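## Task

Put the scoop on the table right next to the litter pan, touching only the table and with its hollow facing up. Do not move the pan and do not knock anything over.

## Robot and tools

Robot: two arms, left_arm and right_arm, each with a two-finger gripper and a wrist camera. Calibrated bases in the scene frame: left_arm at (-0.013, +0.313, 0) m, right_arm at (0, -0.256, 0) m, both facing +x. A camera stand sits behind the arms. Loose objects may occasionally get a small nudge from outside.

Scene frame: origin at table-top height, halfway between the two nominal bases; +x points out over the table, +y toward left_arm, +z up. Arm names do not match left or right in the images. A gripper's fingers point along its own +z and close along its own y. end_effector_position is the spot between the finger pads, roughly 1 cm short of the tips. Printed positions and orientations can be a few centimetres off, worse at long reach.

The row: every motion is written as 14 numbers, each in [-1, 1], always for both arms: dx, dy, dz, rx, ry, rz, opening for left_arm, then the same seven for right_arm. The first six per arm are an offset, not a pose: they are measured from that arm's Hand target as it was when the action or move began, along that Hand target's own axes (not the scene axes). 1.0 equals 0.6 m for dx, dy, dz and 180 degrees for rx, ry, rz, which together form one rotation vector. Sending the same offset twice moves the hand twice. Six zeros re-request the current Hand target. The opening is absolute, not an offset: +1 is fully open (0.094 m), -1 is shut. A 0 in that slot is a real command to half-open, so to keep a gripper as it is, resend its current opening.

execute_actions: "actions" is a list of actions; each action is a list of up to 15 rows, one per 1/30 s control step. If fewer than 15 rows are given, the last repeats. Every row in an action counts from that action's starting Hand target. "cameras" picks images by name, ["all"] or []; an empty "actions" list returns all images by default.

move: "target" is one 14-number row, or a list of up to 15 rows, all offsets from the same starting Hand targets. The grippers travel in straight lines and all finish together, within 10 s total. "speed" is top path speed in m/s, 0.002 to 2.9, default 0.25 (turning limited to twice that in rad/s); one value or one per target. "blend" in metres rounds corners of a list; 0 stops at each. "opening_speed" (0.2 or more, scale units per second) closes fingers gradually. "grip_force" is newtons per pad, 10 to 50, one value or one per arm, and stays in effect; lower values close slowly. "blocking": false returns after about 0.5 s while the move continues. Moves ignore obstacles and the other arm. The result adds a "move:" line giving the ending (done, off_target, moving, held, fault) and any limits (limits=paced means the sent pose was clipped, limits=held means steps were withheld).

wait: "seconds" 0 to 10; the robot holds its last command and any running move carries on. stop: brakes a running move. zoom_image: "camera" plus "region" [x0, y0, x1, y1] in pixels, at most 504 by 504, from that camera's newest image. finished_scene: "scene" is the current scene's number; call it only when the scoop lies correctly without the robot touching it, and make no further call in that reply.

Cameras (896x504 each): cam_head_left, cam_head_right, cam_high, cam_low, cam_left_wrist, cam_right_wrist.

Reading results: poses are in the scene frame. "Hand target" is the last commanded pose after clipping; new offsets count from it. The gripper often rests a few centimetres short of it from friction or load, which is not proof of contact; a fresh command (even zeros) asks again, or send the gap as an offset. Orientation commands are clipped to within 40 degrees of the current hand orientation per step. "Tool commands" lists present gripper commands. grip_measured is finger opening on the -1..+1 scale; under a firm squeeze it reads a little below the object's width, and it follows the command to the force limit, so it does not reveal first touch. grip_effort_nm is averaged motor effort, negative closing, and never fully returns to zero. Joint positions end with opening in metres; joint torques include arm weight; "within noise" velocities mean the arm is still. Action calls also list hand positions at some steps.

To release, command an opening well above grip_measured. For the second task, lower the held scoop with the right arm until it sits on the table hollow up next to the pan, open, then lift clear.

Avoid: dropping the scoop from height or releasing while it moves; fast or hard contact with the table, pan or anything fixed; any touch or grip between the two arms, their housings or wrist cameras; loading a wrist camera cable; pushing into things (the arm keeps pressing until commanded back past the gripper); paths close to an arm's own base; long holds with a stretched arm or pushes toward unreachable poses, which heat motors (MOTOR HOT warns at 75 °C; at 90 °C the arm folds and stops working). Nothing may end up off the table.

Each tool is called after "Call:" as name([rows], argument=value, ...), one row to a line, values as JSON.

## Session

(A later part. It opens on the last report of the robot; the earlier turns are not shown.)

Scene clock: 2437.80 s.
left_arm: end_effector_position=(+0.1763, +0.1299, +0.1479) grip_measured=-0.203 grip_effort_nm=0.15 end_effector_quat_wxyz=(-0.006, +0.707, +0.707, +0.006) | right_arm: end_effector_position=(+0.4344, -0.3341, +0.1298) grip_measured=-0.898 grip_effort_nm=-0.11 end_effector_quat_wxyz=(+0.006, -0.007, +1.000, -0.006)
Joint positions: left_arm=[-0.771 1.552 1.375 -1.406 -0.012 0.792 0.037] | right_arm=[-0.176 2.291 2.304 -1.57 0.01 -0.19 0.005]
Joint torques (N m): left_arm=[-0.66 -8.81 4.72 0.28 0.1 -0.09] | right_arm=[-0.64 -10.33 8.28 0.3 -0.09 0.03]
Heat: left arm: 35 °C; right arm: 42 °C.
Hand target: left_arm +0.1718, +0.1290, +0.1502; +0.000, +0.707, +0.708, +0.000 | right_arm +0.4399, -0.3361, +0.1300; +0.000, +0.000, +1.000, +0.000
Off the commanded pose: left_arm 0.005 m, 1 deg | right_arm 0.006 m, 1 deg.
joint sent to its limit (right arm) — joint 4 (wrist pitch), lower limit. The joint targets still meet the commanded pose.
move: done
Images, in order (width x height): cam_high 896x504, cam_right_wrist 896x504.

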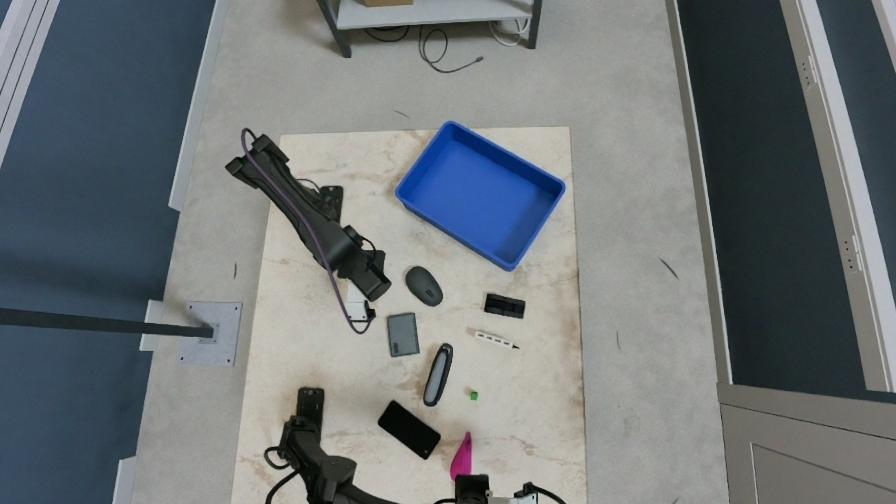

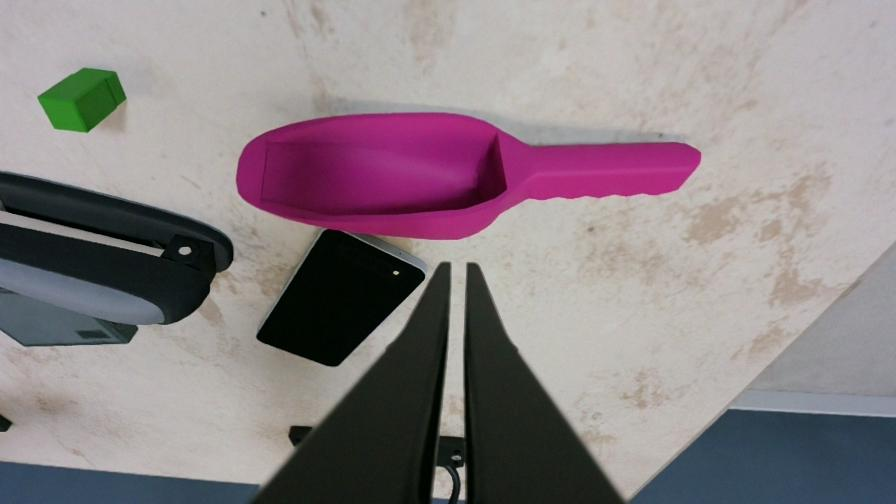

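Call:
move(target=[0,0,0,0,0,0,-0.2, 0,0.0333,0.1333,0,0,0,-0.9], speed=0.15, cameras=["cam_right_wrist","cam_low"])

Call:
zoom_image(camera="cam_low", region=[240, 200, 500, 346])

Scene clock: 2458.63 s.
left_arm: end_effector_position=(+0.1763, +0.1299, +0.1479) grip_measured=-0.203 grip_effort_nm=0.14 end_effector_quat_wxyz=(-0.006, +0.707, +0.707, +0.006) | right_arm: end_effector_position=(+0.4340, -0.3182, +0.0472) grip_measured=-0.898 grip_effort_nm=-0.11 end_effector_quat_wxyz=(-0.014, -0.002, +1.000, -0.002)
Joint positions: left_arm=[-0.771 1.552 1.375 -1.406 -0.012 0.792 0.037] | right_arm=[-0.142 2.291 1.974 -1.28 0.008 -0.145 0.005]
Joint torques (N m): left_arm=[-0.68 -8.77 4.74 0.3 0.09 -0.09] | right_arm=[0.36 -12.62 5.86 0.47 -0.07 0.05]
Heat: left arm: 35 °C; right arm: 42 °C.
Hand target: left_arm +0.1718, +0.1290, +0.1502; +0.000, +0.707, +0.708, +0.000 | right_arm +0.4399, -0.3162, +0.0499; +0.000, +0.000, +1.000, +0.000
Off the commanded pose: left_arm 0.005 m, 1 deg | right_arm 0.007 m, 2 deg.
move: done
Images, in order (width x height): cam_low 896x504, cam_right_wrist 896x504.

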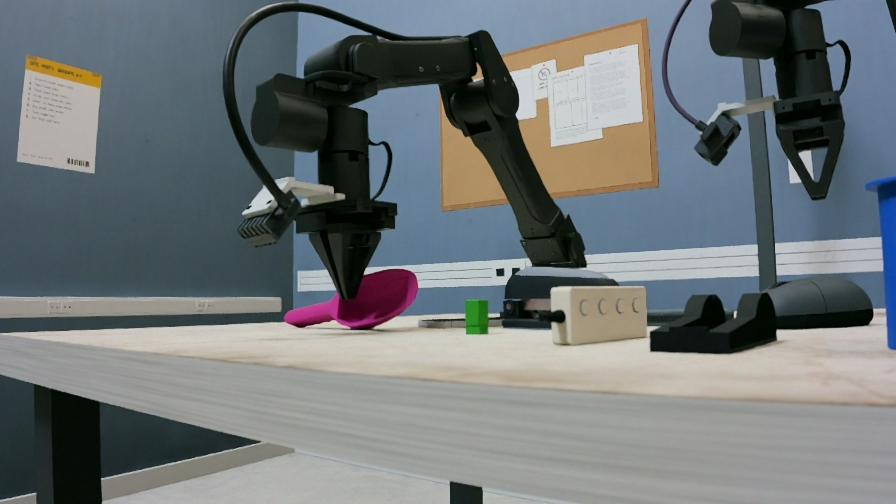

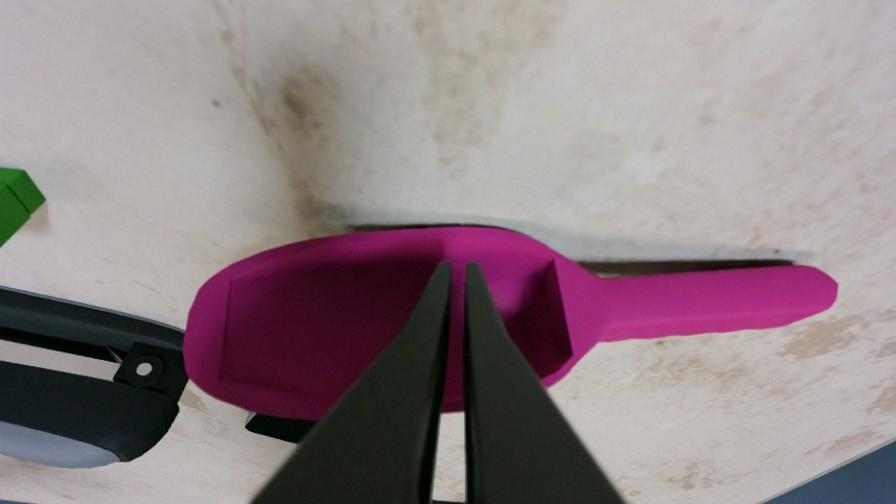

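Scaled by 1.938.

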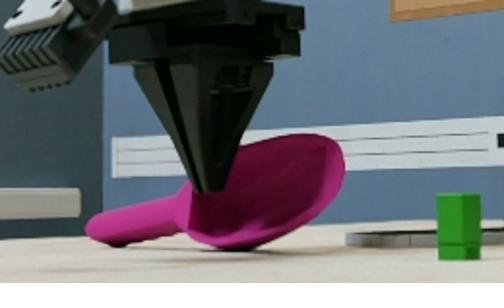

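Call:
move(target=[0,0,0,0,0,0,-0.2, 0.1417,-0.005,0,0,0,0,-0.9], speed=0.05, cameras=["cam_right_wrist","cam_low"])

Call:
zoom_image(camera="cam_low", region=[240, 200, 500, 346])

Scene clock: 2464.17 s.
left_arm: end_effector_position=(+0.1763, +0.1299, +0.1479) grip_measured=-0.203 grip_effort_nm=0.15 end_effector_quat_wxyz=(-0.006, +0.707, +0.707, +0.006) | right_arm: end_effector_position=(+0.3467, -0.3162, +0.0334) grip_measured=-0.898 grip_effort_nm=-0.11 end_effector_quat_wxyz=(-0.034, +0.001, +0.999, +0.002)
Joint positions: left_arm=[-0.771 1.552 1.375 -1.406 -0.012 0.792 0.037] | right_arm=[-0.172 1.996 1.452 -1.095 0.007 -0.171 0.005]
Joint torques (N m): left_arm=[-0.61 -8.76 4.74 0.29 0.1 -0.1] | right_arm=[-0.73 -14.23 5.37 0.39 -0.05 -0.12]
Heat: left arm: 35 °C; right arm: 42 °C.
Hand target: left_arm +0.1718, +0.1290, +0.1502; +0.000, +0.707, +0.708, +0.000 | right_arm +0.3549, -0.3191, +0.0498; +0.000, +0.000, +1.000, +0.000
Off the commanded pose: left_arm 0.005 m, 1 deg | right_arm 0.019 m, 4 deg.
move: off_target (right_arm)
Images, in order (width x height): cam_low 896x504, cam_right_wrist 896x504.

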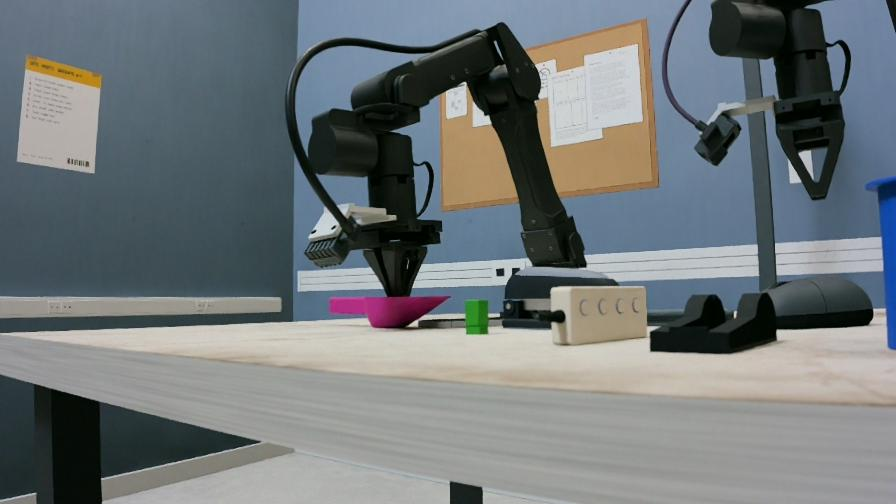

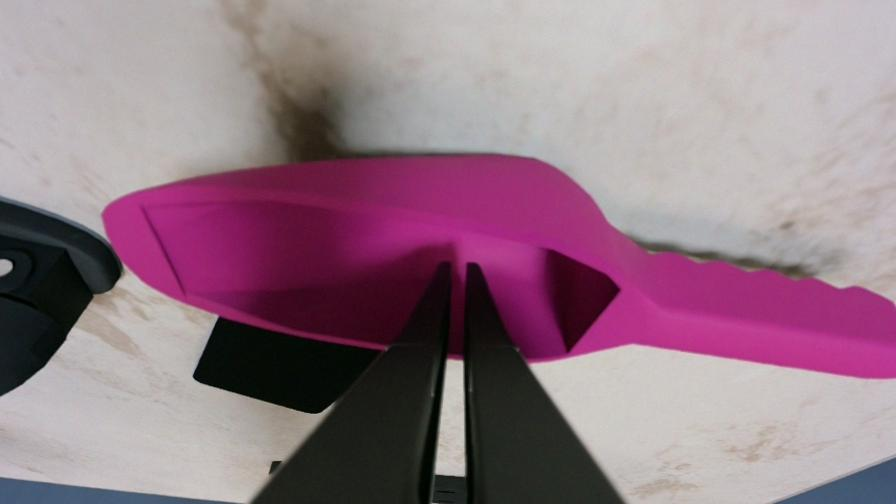

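Scaled by 1.938.

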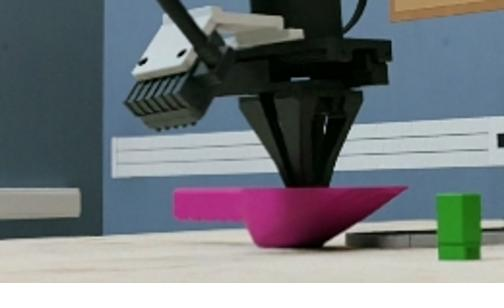

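Call:
move([
  [0,0,0,0,0,0,-0.2, -0.025,0,0,0,0,0,-0.9],
  [0,0,0,0,0,0,-0.2, -0.025,0,-0.15,0,0,0,-0.9],
], speed=[0.04,0.15], blend=0.005, cameras=["cam_right_wrist","cam_low"])

Call:
zoom_image(camera="cam_low", region=[240, 200, 500, 346])

Scene clock: 2474.83 s.
left_arm: end_effector_position=(+0.1763, +0.1299, +0.1479) grip_measured=-0.203 grip_effort_nm=0.14 end_effector_quat_wxyz=(-0.006, +0.707, +0.707, +0.006) | right_arm: end_effector_position=(+0.3642, -0.3193, +0.1270) grip_measured=-0.898 grip_effort_nm=-0.11 end_effector_quat_wxyz=(-0.021, +0.001, +1.000, +0.000)
Joint positions: left_arm=[-0.771 1.552 1.375 -1.406 -0.012 0.792 0.037] | right_arm=[-0.172 1.996 1.829 -1.445 0.007 -0.171 0.005]
Joint torques (N m): left_arm=[-0.69 -8.77 4.72 0.28 0.11 -0.1] | right_arm=[-0.05 -11.25 8.06 0.2 -0.08 -0.05]
Heat: left arm: 35 °C; right arm: 41 °C.
Hand target: left_arm +0.1718, +0.1290, +0.1502; +0.000, +0.707, +0.708, +0.000 | right_arm +0.3700, -0.3191, +0.1399; +0.000, +0.000, +1.000, +0.000
Off the commanded pose: left_arm 0.005 m, 1 deg | right_arm 0.014 m, 2 deg.
move: off_target (right_arm)
Images, in order (width x height): cam_low 896x504, cam_right_wrist 896x504.

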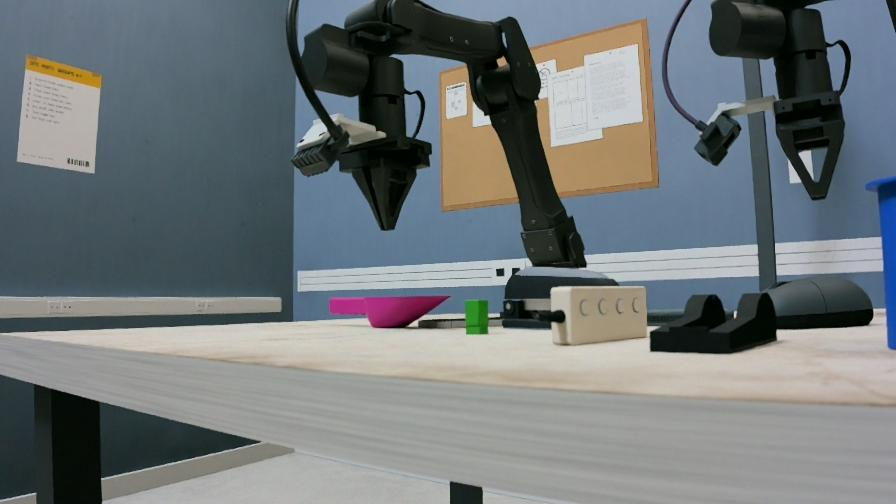

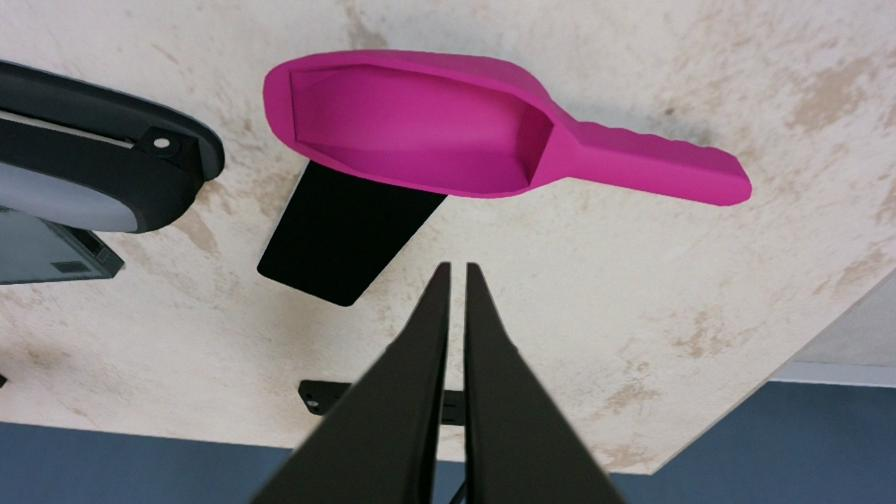

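Scaled by 1.938.

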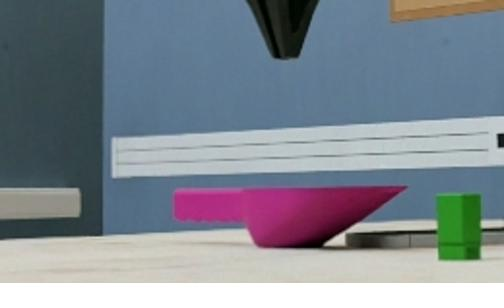

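Call:
move([
  [0.3067,0.1253,-0.0413,0,0,-0.1667,-0.2, 0.045,-0.1165,0.0667,0,0,-0.4333,0.3],
  [0.6133,-0.0013,-0.0413,0,0,-0.3333,-0.2, 0.045,-0.1165,0.0667,0,0,-0.4333,0.3],
], speed=0.25, blend=0.05, cameras=["cam_right_wrist","cam_high"])

Scene clock: 2574.00 s.
left_arm: end_effector_position=(+0.1666, +0.4946, +0.1708) grip_measured=-0.203 grip_effort_nm=0.14 end_effector_quat_wxyz=(-0.007, +0.255, +0.967, +0.001) | right_arm: end_effector_position=(+0.3415, -0.3878, +0.0822) grip_measured=+0.298 grip_effort_nm=0.11 end_effector_quat_wxyz=(-0.019, -0.628, +0.778, +0.019)
Joint positions: left_arm=[0.786 1.527 1.442 -1.491 -0.012 1.295 0.037] | right_arm=[-0.365 1.996 1.65 -1.277 0.014 -1.723 0.061]
Joint torques (N m): left_arm=[0.24 -5.23 8.54 0.21 0.1 0.16] | right_arm=[-0.79 -14.54 5.49 0.25 -0.12 -0.13]
Heat: left arm: 35 °C; right arm: 42 °C.
Hand target: left_arm +0.1706, +0.4969, +0.1751; +0.000, +0.258, +0.966, +0.000 | right_arm +0.3428, -0.3890, +0.0999; +0.000, -0.629, +0.778, +0.000
Off the commanded pose: left_arm 0.006 m, 1 deg | right_arm 0.018 m, 3 deg.
move: off_target (right_arm)
Images, in order (width x height): cam_high 896x504, cam_right_wrist 896x504.

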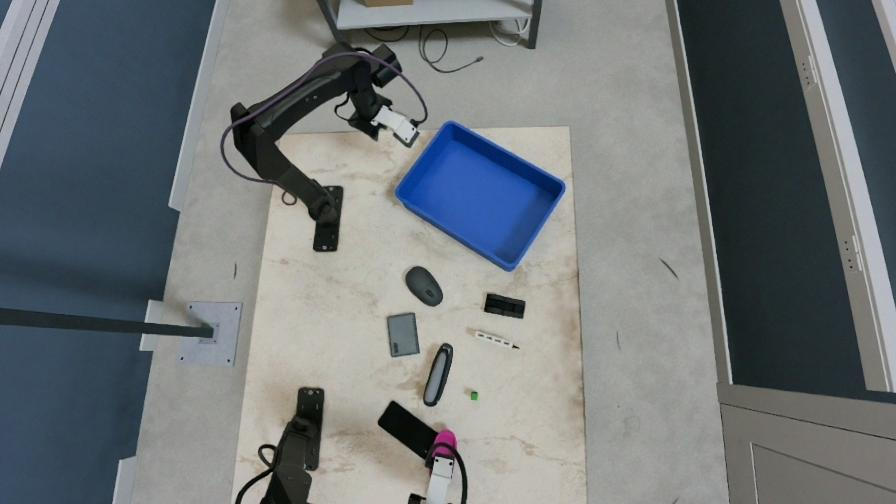

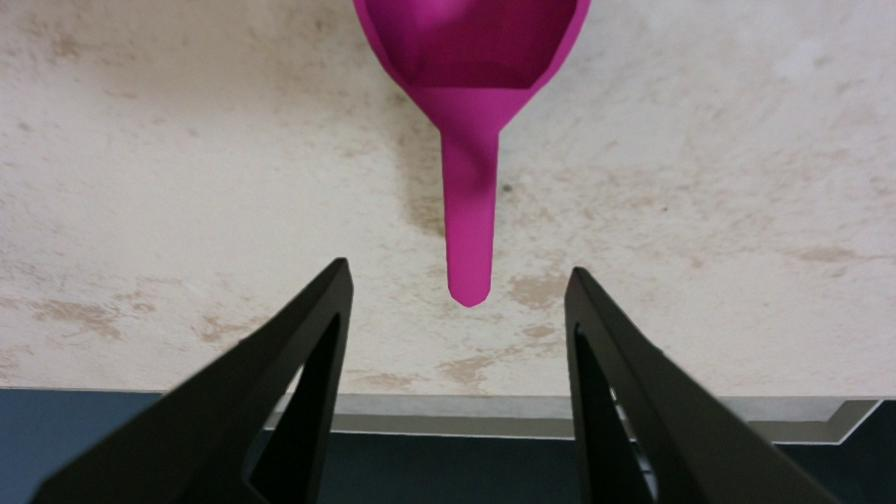

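Call:
move([
  [0,0,0,0,0,0,-0.2, -0.0069,-0.0006,0.13,0,0,0,0.3],
  [0,0,0,0,0,0,-0.2, -0.0069,-0.0006,0.13,0,0,0,-0.75],
  [0,0,0,0,0,0,-0.2, -0.0069,-0.0006,-0.0667,0,0,0,-0.75],
], speed=[0.15,0.1,0.15], opening_speed=1.0, cameras=["cam_low","cam_high"])

Scene clock: 2591.77 s.
left_arm: end_effector_position=(+0.1666, +0.4946, +0.1708) grip_measured=-0.203 grip_effort_nm=0.14 end_effector_quat_wxyz=(-0.007, +0.256, +0.967, +0.001) | right_arm: end_effector_position=(+0.3412, -0.3877, +0.1182) grip_measured=-0.628 grip_effort_nm=-1.03 end_effector_quat_wxyz=(-0.018, -0.628, +0.778, +0.018)
Joint positions: left_arm=[0.786 1.527 1.442 -1.491 -0.012 1.295 0.037] | right_arm=[-0.365 1.986 1.779 -1.413 0.014 -1.723 0.017]
Joint torques (N m): left_arm=[0.18 -5.27 8.61 0.17 0.1 0.08] | right_arm=[0.35 -13.55 8.09 0.04 -0.14 -0.03]
Heat: left arm: 36 °C; right arm: 43 °C.
Hand target: left_arm +0.1706, +0.4969, +0.1751; +0.000, +0.258, +0.966, +0.000 | right_arm +0.3441, -0.3850, +0.1400; +0.000, -0.629, +0.777, +0.000
Off the commanded pose: left_arm 0.006 m, 1 deg | right_arm 0.022 m, 3 deg.
move: off_target (right_arm)
Images, in order (width x height): cam_high 896x504, cam_low 896x504.

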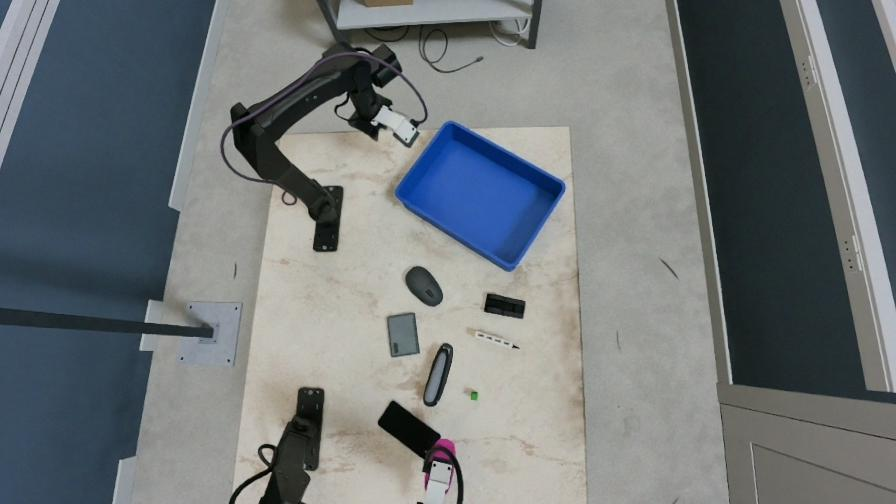

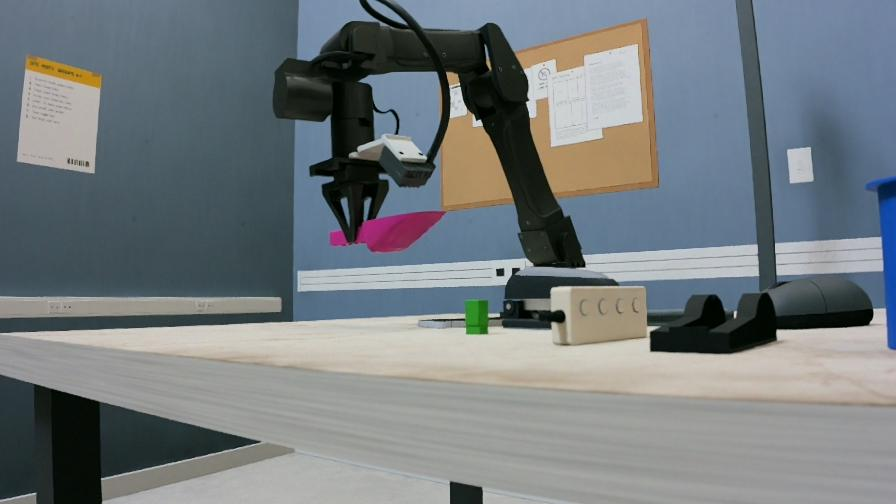

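Call:
move(target=[0,0,0,0,0,0,-0.2, -0.8833,0.1249,0.0417,0.1379,-0.0895,-0.3590,-0.75], speed=0.25, cameras=["cam_low","cam_high","cam_right_wrist","cam_head_left"])

Scene clock: 2615.40 s.
left_arm: end_effector_position=(+0.1666, +0.4946, +0.1708) grip_measured=-0.203 grip_effort_nm=0.14 end_effector_quat_wxyz=(-0.007, +0.256, +0.967, +0.001) | right_arm: end_effector_position=(+0.3772, +0.1438, +0.1115) grip_measured=-0.628 grip_effort_nm=-1.03 end_effector_quat_wxyz=(-0.222, +0.924, -0.302, +0.078)
Joint positions: left_arm=[0.786 1.527 1.442 -1.491 -0.012 1.295 0.037] | right_arm=[0.794 2.24 2.035 -0.894 -0.056 -1.703 0.017]
Joint torques (N m): left_arm=[0.23 -5.27 8.51 0.18 0.1 0.09] | right_arm=[-0.39 -10.93 9.66 1.08 -0.17 -0.05]
Heat: left arm: 37 °C; right arm: 45 °C.
Hand target: left_arm +0.1706, +0.4969, +0.1751; +0.000, +0.258, +0.966, +0.000 | right_arm +0.3815, +0.1489, +0.1145; -0.230, +0.923, -0.300, +0.075
Off the commanded pose: left_arm 0.006 m, 1 deg | right_arm 0.007 m, 1 deg.
move: done
Images, in order (width x height): cam_head_left 896x504, cam_high 896x504, cam_low 896x504, cam_right_wrist 896x504.

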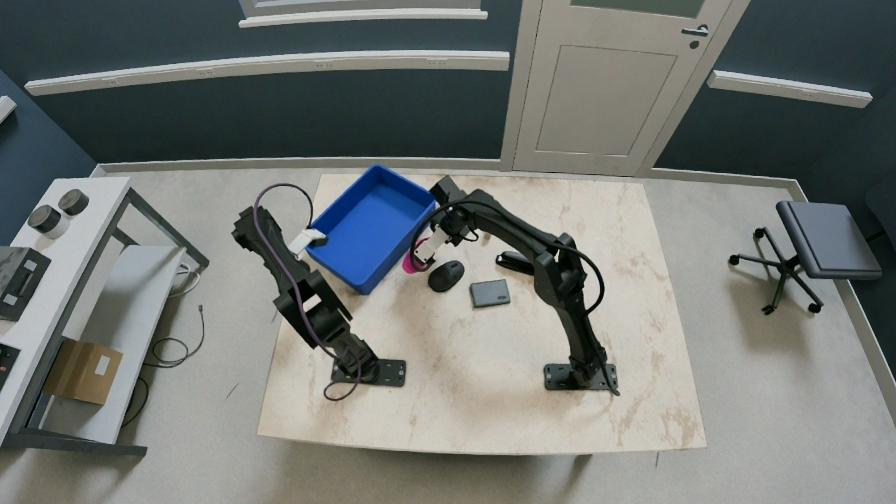

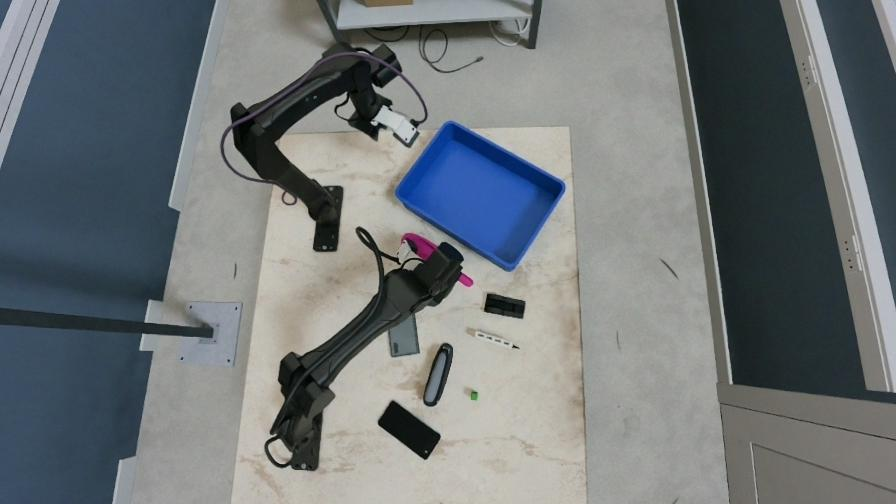

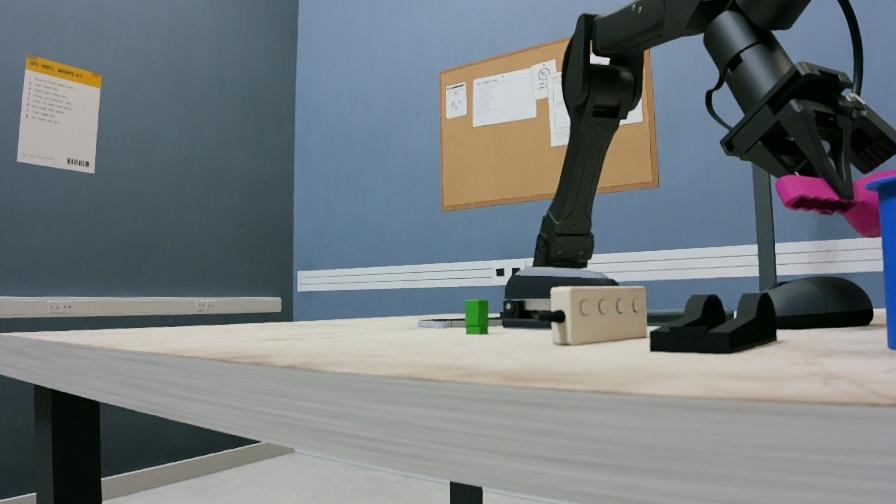

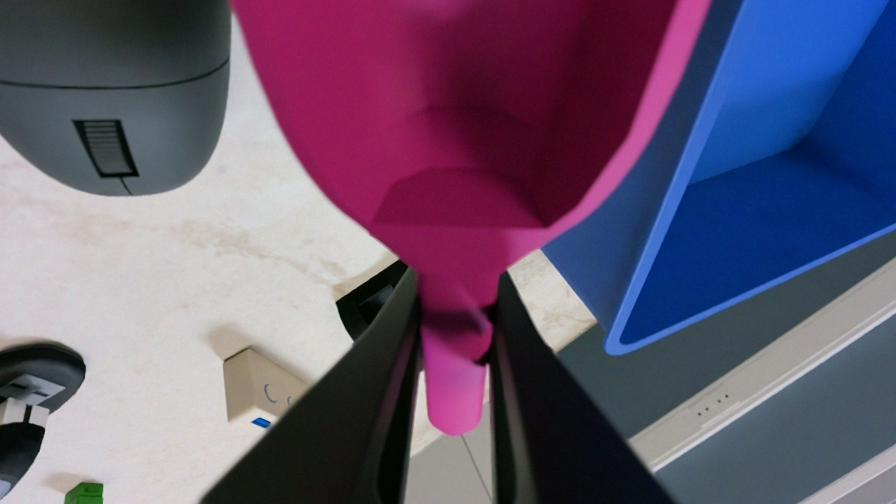

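Call:
move(target=[0,0,0,0,0,0,-0.2, 0,0.0428,0.0897,-0.0444,0,0,-0.75], speed=0.1, cameras=["cam_low","cam_right_wrist"])

Call:
zoom_image(camera="cam_low", region=[640, 180, 896, 324])

Scene clock: 2638.33 s.
left_arm: end_effector_position=(+0.1666, +0.4946, +0.1708) grip_measured=-0.203 grip_effort_nm=0.14 end_effector_quat_wxyz=(-0.007, +0.256, +0.967, +0.001) | right_arm: end_effector_position=(+0.3822, +0.1443, +0.0535) grip_measured=-0.628 grip_effort_nm=-1.03 end_effector_quat_wxyz=(-0.159, +0.936, -0.309, +0.057)
Joint positions: left_arm=[0.786 1.527 1.442 -1.491 -0.012 1.295 0.037] | right_arm=[0.794 2.42 2.168 -0.981 -0.038 -1.704 0.017]
Joint torques (N m): left_arm=[0.25 -5.2 8.57 0.17 0.09 0.11] | right_arm=[0.44 -12 9.32 0.82 -0.14 -0.05]
Heat: left arm: 37 °C; right arm: 44 °C.
Hand target: left_arm +0.1706, +0.4969, +0.1751; +0.000, +0.258, +0.966, +0.000 | right_arm +0.3831, +0.1509, +0.0550; -0.165, +0.936, -0.305, +0.054
Off the commanded pose: left_arm 0.006 m, 1 deg | right_arm 0.007 m, 1 deg.
move: done
Images, in order (width x height): cam_low 896x504, cam_right_wrist 896x504.

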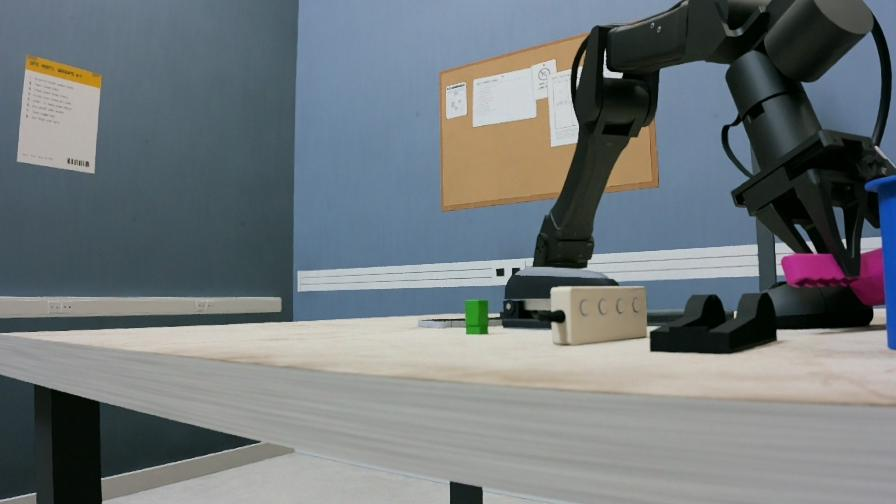

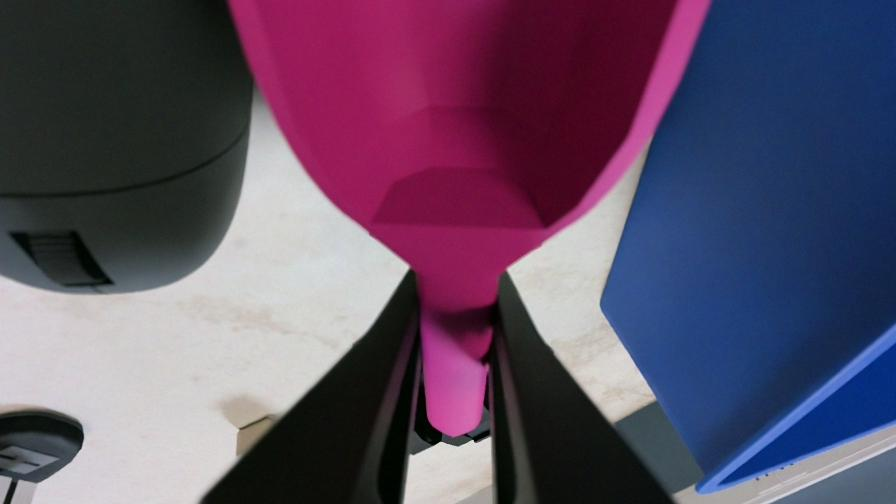

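Scaled by 1.969.

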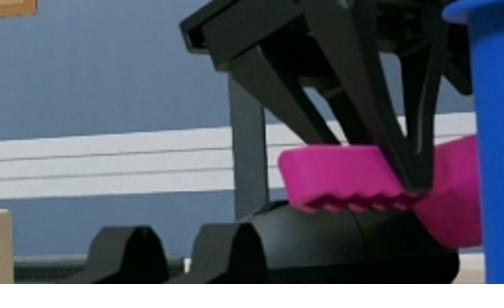

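Call:
move(target=[0,0,0,0,0,0,-0.2, 0,0.0091,0.0250,0,0,0,-0.75], speed=0.05, cameras=[])

Call:
move(target=[0,0,0,0,0,0,-0.2, 0,0.0034,0.0094,0,0,0,-0.75], speed=0.03, cameras=["cam_low","cam_right_wrist"])

Call:
zoom_image(camera="cam_low", region=[640, 180, 896, 324])

Scene clock: 2645.53 s.
left_arm: end_effector_position=(+0.1666, +0.4946, +0.1708) grip_measured=-0.203 grip_effort_nm=0.14 end_effector_quat_wxyz=(-0.007, +0.256, +0.967, +0.001) | right_arm: end_effector_position=(+0.3845, +0.1466, +0.0489) grip_measured=-0.628 grip_effort_nm=-1.03 end_effector_quat_wxyz=(-0.165, +0.935, -0.309, +0.060)
Joint positions: left_arm=[0.786 1.527 1.442 -1.491 -0.012 1.295 0.037] | right_arm=[0.794 2.42 2.145 -0.943 -0.038 -1.704 0.017]
Joint torques (N m): left_arm=[0.24 -5.23 8.53 0.17 0.1 0.11] | right_arm=[0.42 -11.73 6.49 1.11 -0.12 -0.06]
Heat: left arm: 37 °C; right arm: 43 °C.
Hand target: left_arm +0.1706, +0.4969, +0.1751; +0.000, +0.258, +0.966, +0.000 | right_arm +0.3831, +0.1510, +0.0391; -0.165, +0.936, -0.305, +0.054
Off the commanded pose: left_arm 0.006 m, 1 deg | right_arm 0.011 m, 1 deg.
move: off_target (right_arm)
No camera images: "cameras" was empty.

Scene clock: 2646.43 s.
left_arm: end_effector_position=(+0.1666, +0.4946, +0.1708) grip_measured=-0.203 grip_effort_nm=0.14 end_effector_quat_wxyz=(-0.007, +0.256, +0.967, +0.001) | right_arm: end_effector_position=(+0.3849, +0.1470, +0.0445) grip_measured=-0.628 grip_effort_nm=-1.04 end_effector_quat_wxyz=(-0.167, +0.935, -0.308, +0.061)
Joint positions: left_arm=[0.786 1.527 1.442 -1.491 -0.012 1.295 0.037] | right_arm=[0.794 2.42 2.126 -0.921 -0.038 -1.704 0.017]
Joint torques (N m): left_arm=[0.24 -5.19 8.58 0.17 0.1 0.11] | right_arm=[0.42 -11.58 6.41 1.1 -0.13 -0.05]
Heat: left arm: 37 °C; right arm: 43 °C.
Hand target: left_arm +0.1706, +0.4969, +0.1751; +0.000, +0.258, +0.966, +0.000 | right_arm +0.3831, +0.1510, +0.0331; -0.165, +0.936, -0.305, +0.054
Off the commanded pose: left_arm 0.006 m, 1 deg | right_arm 0.012 m, 1 deg.
move: off_target (right_arm)
Images, in order (width x height): cam_low 896x504, cam_right_wrist 896x504.

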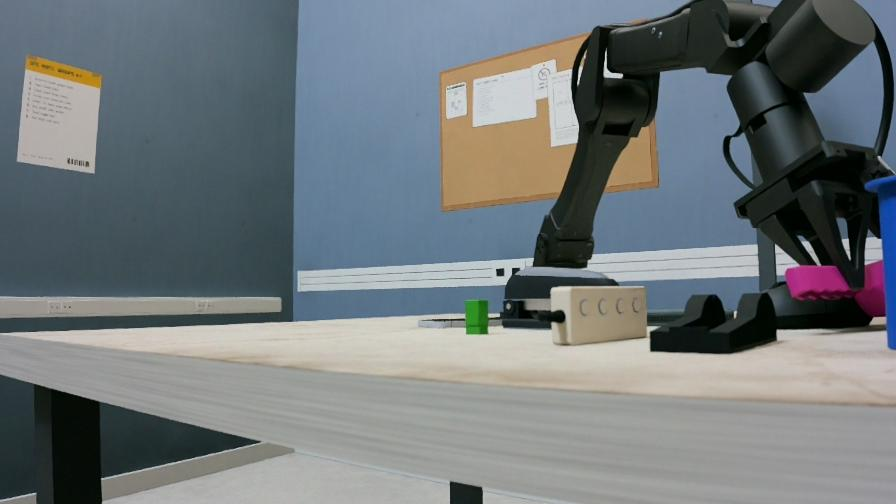

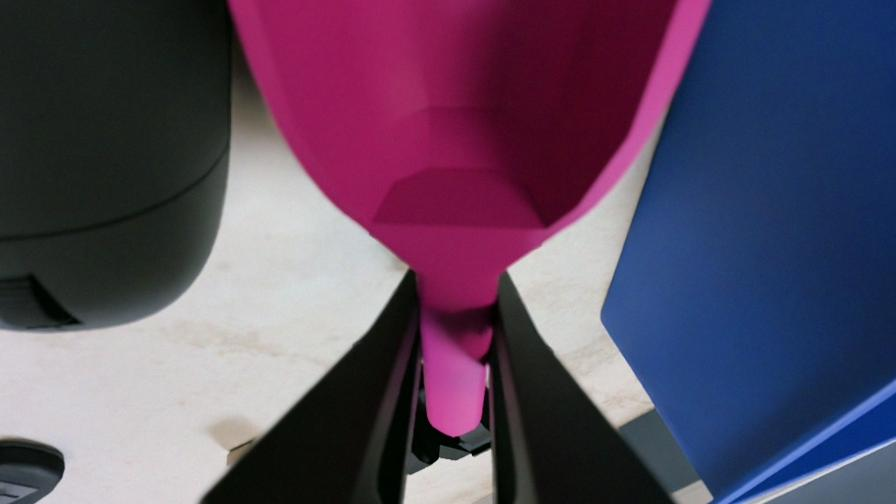

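Scaled by 1.969.

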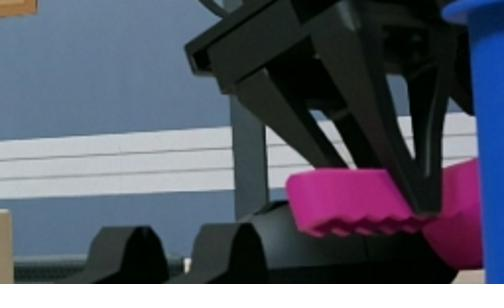

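Call:
execute_actions(actions=[], cameras=["cam_low", "cam_high", "cam_right_wrist"])

Scene clock: 2695.20 s.
left_arm: end_effector_position=(+0.1666, +0.4946, +0.1708) grip_measured=-0.203 grip_effort_nm=0.14 end_effector_quat_wxyz=(-0.007, +0.256, +0.967, +0.001) | right_arm: end_effector_position=(+0.3849, +0.1470, +0.0445) grip_measured=-0.628 grip_effort_nm=-1.03 end_effector_quat_wxyz=(-0.167, +0.935, -0.308, +0.061)
Joint positions: left_arm=[0.786 1.527 1.442 -1.491 -0.012 1.295 0.037] | right_arm=[0.794 2.42 2.126 -0.921 -0.038 -1.704 0.017]
Joint velocities: within noise
Joint torques (N m): left_arm=[0.21 -5.16 8.55 0.18 0.11 0.1] | right_arm=[0.4 -11.55 6.39 1.09 -0.12 -0.06]
Heat: left arm: 37 °C; right arm: 42 °C.
Hand target: left_arm +0.1706, +0.4969, +0.1751; +0.000, +0.258, +0.966, +0.000 | right_arm +0.3831, +0.1510, +0.0331; -0.165, +0.936, -0.305, +0.054
Tool commands: left_gripper/opening=-0.2 right_gripper/opening=-0.75
Off the commanded pose: left_arm 0.006 m, 1 deg | right_arm 0.012 m, 1 deg.
Images, in order (width x height): cam_high 896x504, cam_low 896x504, cam_right_wrist 896x504.

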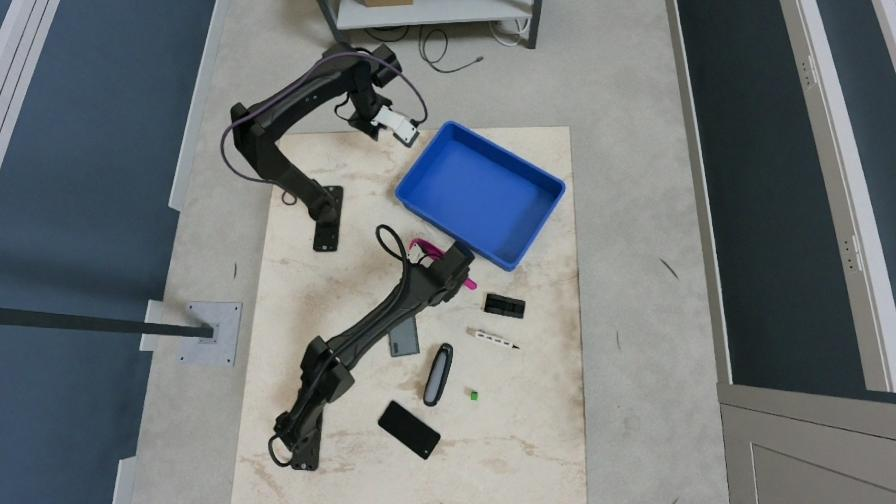

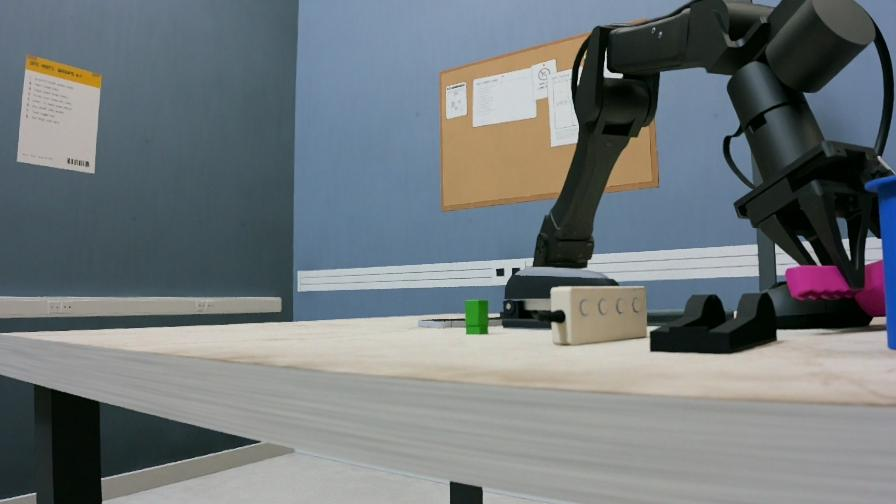

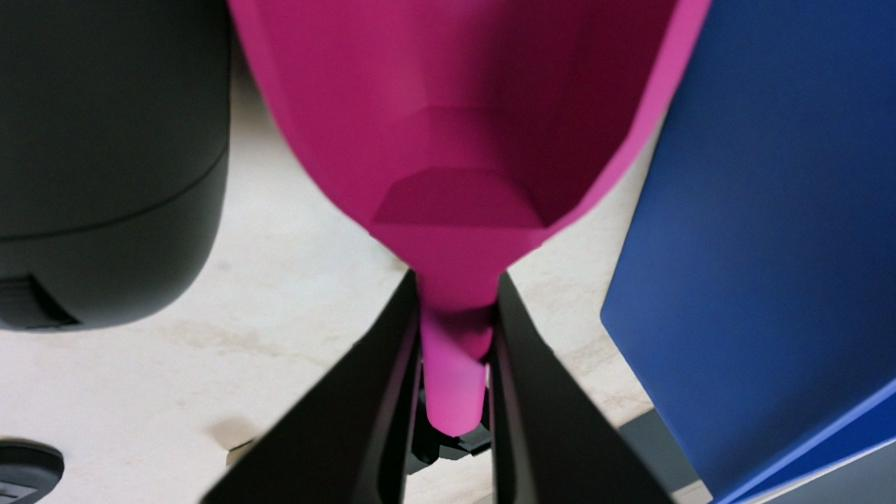

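Call:
move(target=[0, 0, 0, 0, 0, 0, -0.2, 0, 0.0057, 0.01563, 0, 0, 0, -0.75], speed=0.03)

Scene clock: 2699.83 s.
left_arm: end_effector_position=(+0.1666, +0.4946, +0.1708) grip_measured=-0.203 grip_effort_nm=0.14 end_effector_quat_wxyz=(-0.007, +0.256, +0.967, +0.001) | right_arm: end_effector_position=(+0.3854, +0.1474, +0.0351) grip_measured=-0.628 grip_effort_nm=-1.03 end_effector_quat_wxyz=(-0.168, +0.934, -0.308, +0.061)
Joint positions: left_arm=[0.786 1.527 1.442 -1.491 -0.012 1.295 0.037] | right_arm=[0.794 2.425 2.096 -0.885 -0.038 -1.704 0.017]
Joint torques (N m): left_arm=[0.21 -5.23 8.58 0.2 0.08 0.12] | right_arm=[0.4 -11.59 6.35 1.09 -0.13 -0.06]
Heat: left arm: 37 °C; right arm: 42 °C.
Hand target: left_arm +0.1706, +0.4969, +0.1751; +0.000, +0.258, +0.966, +0.000 | right_arm +0.3831, +0.1509, +0.0231; -0.165, +0.936, -0.305, +0.054
Off the commanded pose: left_arm 0.006 m, 1 deg | right_arm 0.013 m, 1 deg.
move: off_target (right_arm)

Call:
move(target=[0, 0, 0, 0, 0, 0, -0.2, 0, 0.0034, 0.0094, 0, 0, 0, -0.75], speed=0.03, cameras=["cam_low"])

Scene clock: 2704.50 s.
left_arm: end_effector_position=(+0.1666, +0.4946, +0.1708) grip_measured=-0.203 grip_effort_nm=0.14 end_effector_quat_wxyz=(-0.007, +0.256, +0.967, +0.001) | right_arm: end_effector_position=(+0.3871, +0.1501, +0.0342) grip_measured=-0.628 grip_effort_nm=-1.03 end_effector_quat_wxyz=(-0.175, +0.933, -0.307, +0.063)
Joint positions: left_arm=[0.786 1.527 1.442 -1.491 -0.012 1.295 0.037] | right_arm=[0.794 2.425 2.087 -0.862 -0.042 -1.704 0.017]
Joint torques (N m): left_arm=[0.23 -5.18 8.55 0.18 0.09 0.1] | right_arm=[0.36 -11.29 5.7 1.09 -0.1 -0.06]
Heat: left arm: 37 °C; right arm: 42 °C.
Hand target: left_arm +0.1706, +0.4969, +0.1751; +0.000, +0.258, +0.966, +0.000 | right_arm +0.3831, +0.1510, +0.0171; -0.165, +0.936, -0.305, +0.054
Off the commanded pose: left_arm 0.006 m, 1 deg | right_arm 0.018 m, 2 deg.
move: off_target (right_arm)
Images, in order (width x height): cam_low 896x504.

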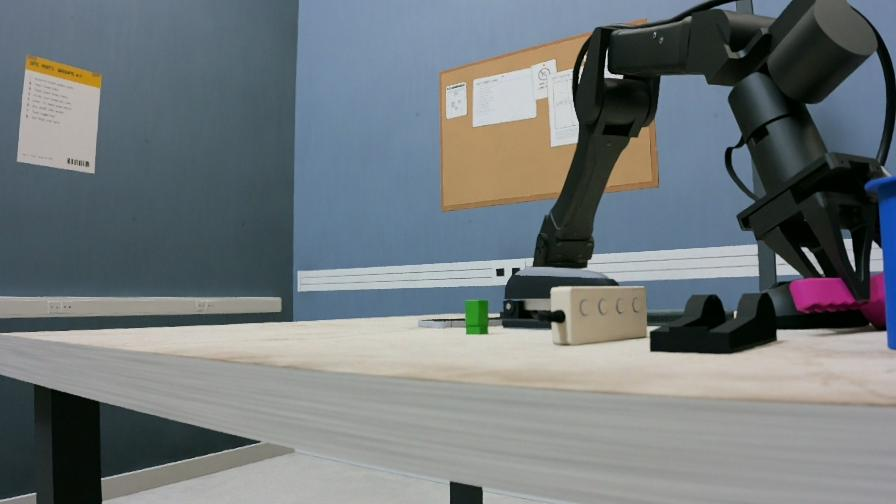

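Call:
move(target=[0, 0, 0, 0, 0, 0, -0.2, 0, 0, 0, 0, 0, 0, -0.3], speed=0.03, opening_speed=0.3, cameras=["cam_low", "cam_right_wrist", "cam_high"])

Scene clock: 2709.10 s.
left_arm: end_effector_position=(+0.1666, +0.4946, +0.1708) grip_measured=-0.203 grip_effort_nm=0.14 end_effector_quat_wxyz=(-0.007, +0.256, +0.967, +0.001) | right_arm: end_effector_position=(+0.3864, +0.1491, +0.0318) grip_measured=-0.302 grip_effort_nm=0.11 end_effector_quat_wxyz=(-0.173, +0.934, -0.308, +0.062)
Joint positions: left_arm=[0.786 1.527 1.442 -1.491 -0.012 1.295 0.037] | right_arm=[0.794 2.425 2.079 -0.858 -0.04 -1.704 0.033]
Joint torques (N m): left_arm=[0.21 -5.26 8.51 0.17 0.1 0.11] | right_arm=[0.42 -11.26 6.3 1.05 -0.09 -0.06]
Heat: left arm: 37 °C; right arm: 43 °C.
Hand target: left_arm +0.1706, +0.4969, +0.1751; +0.000, +0.258, +0.966, +0.000 | right_arm +0.3831, +0.1509, +0.0171; -0.165, +0.936, -0.305, +0.054
Off the commanded pose: left_arm 0.006 m, 1 deg | right_arm 0.015 m, 1 deg.
move: off_target (right_arm)
Images, in order (width x height): cam_high 896x504, cam_low 896x504, cam_right_wrist 896x504.

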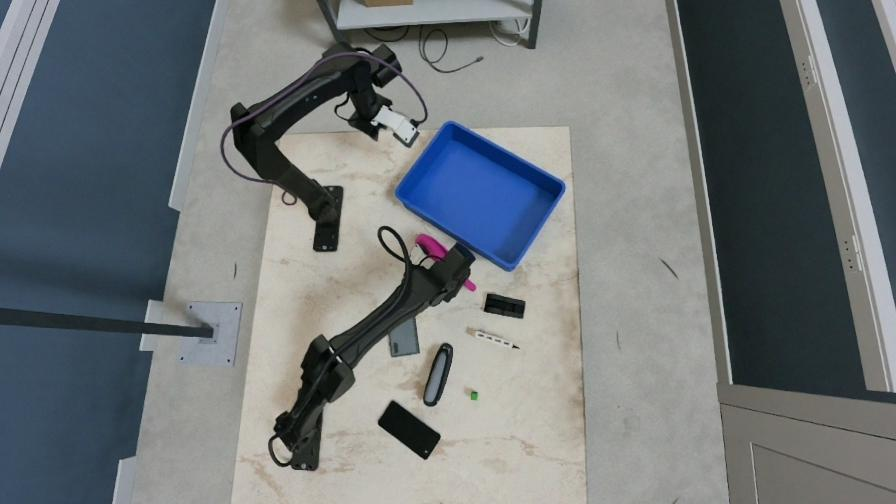

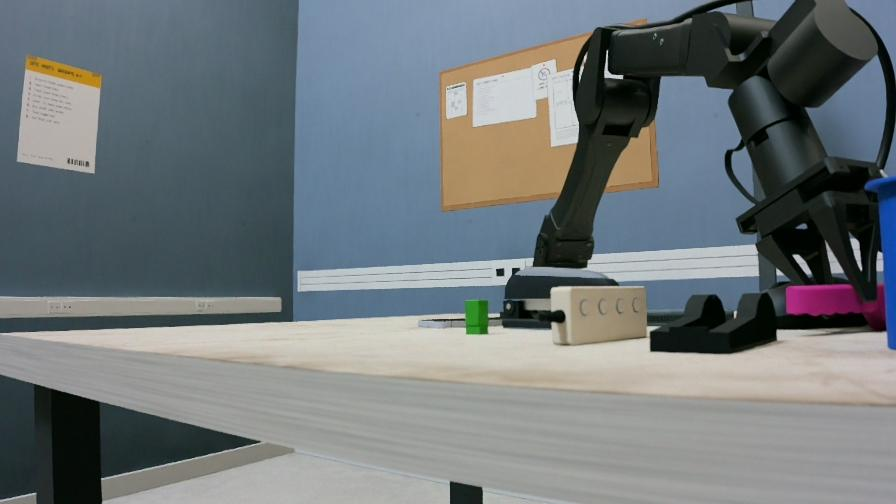

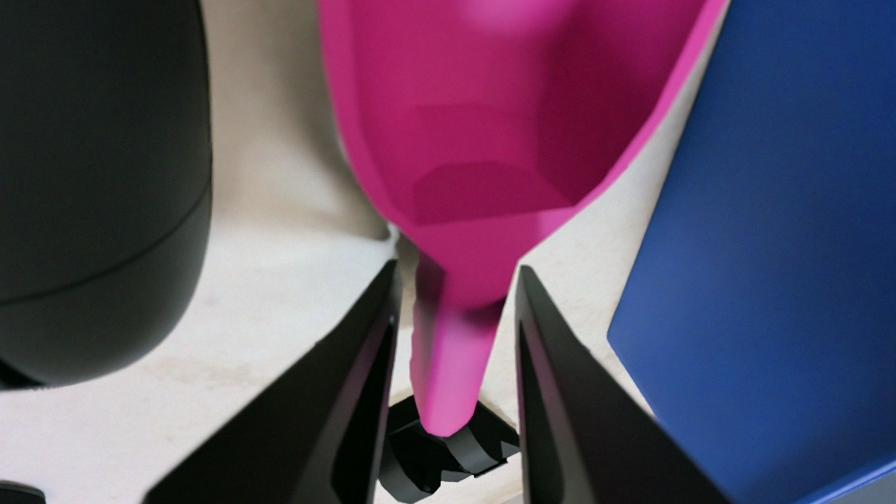

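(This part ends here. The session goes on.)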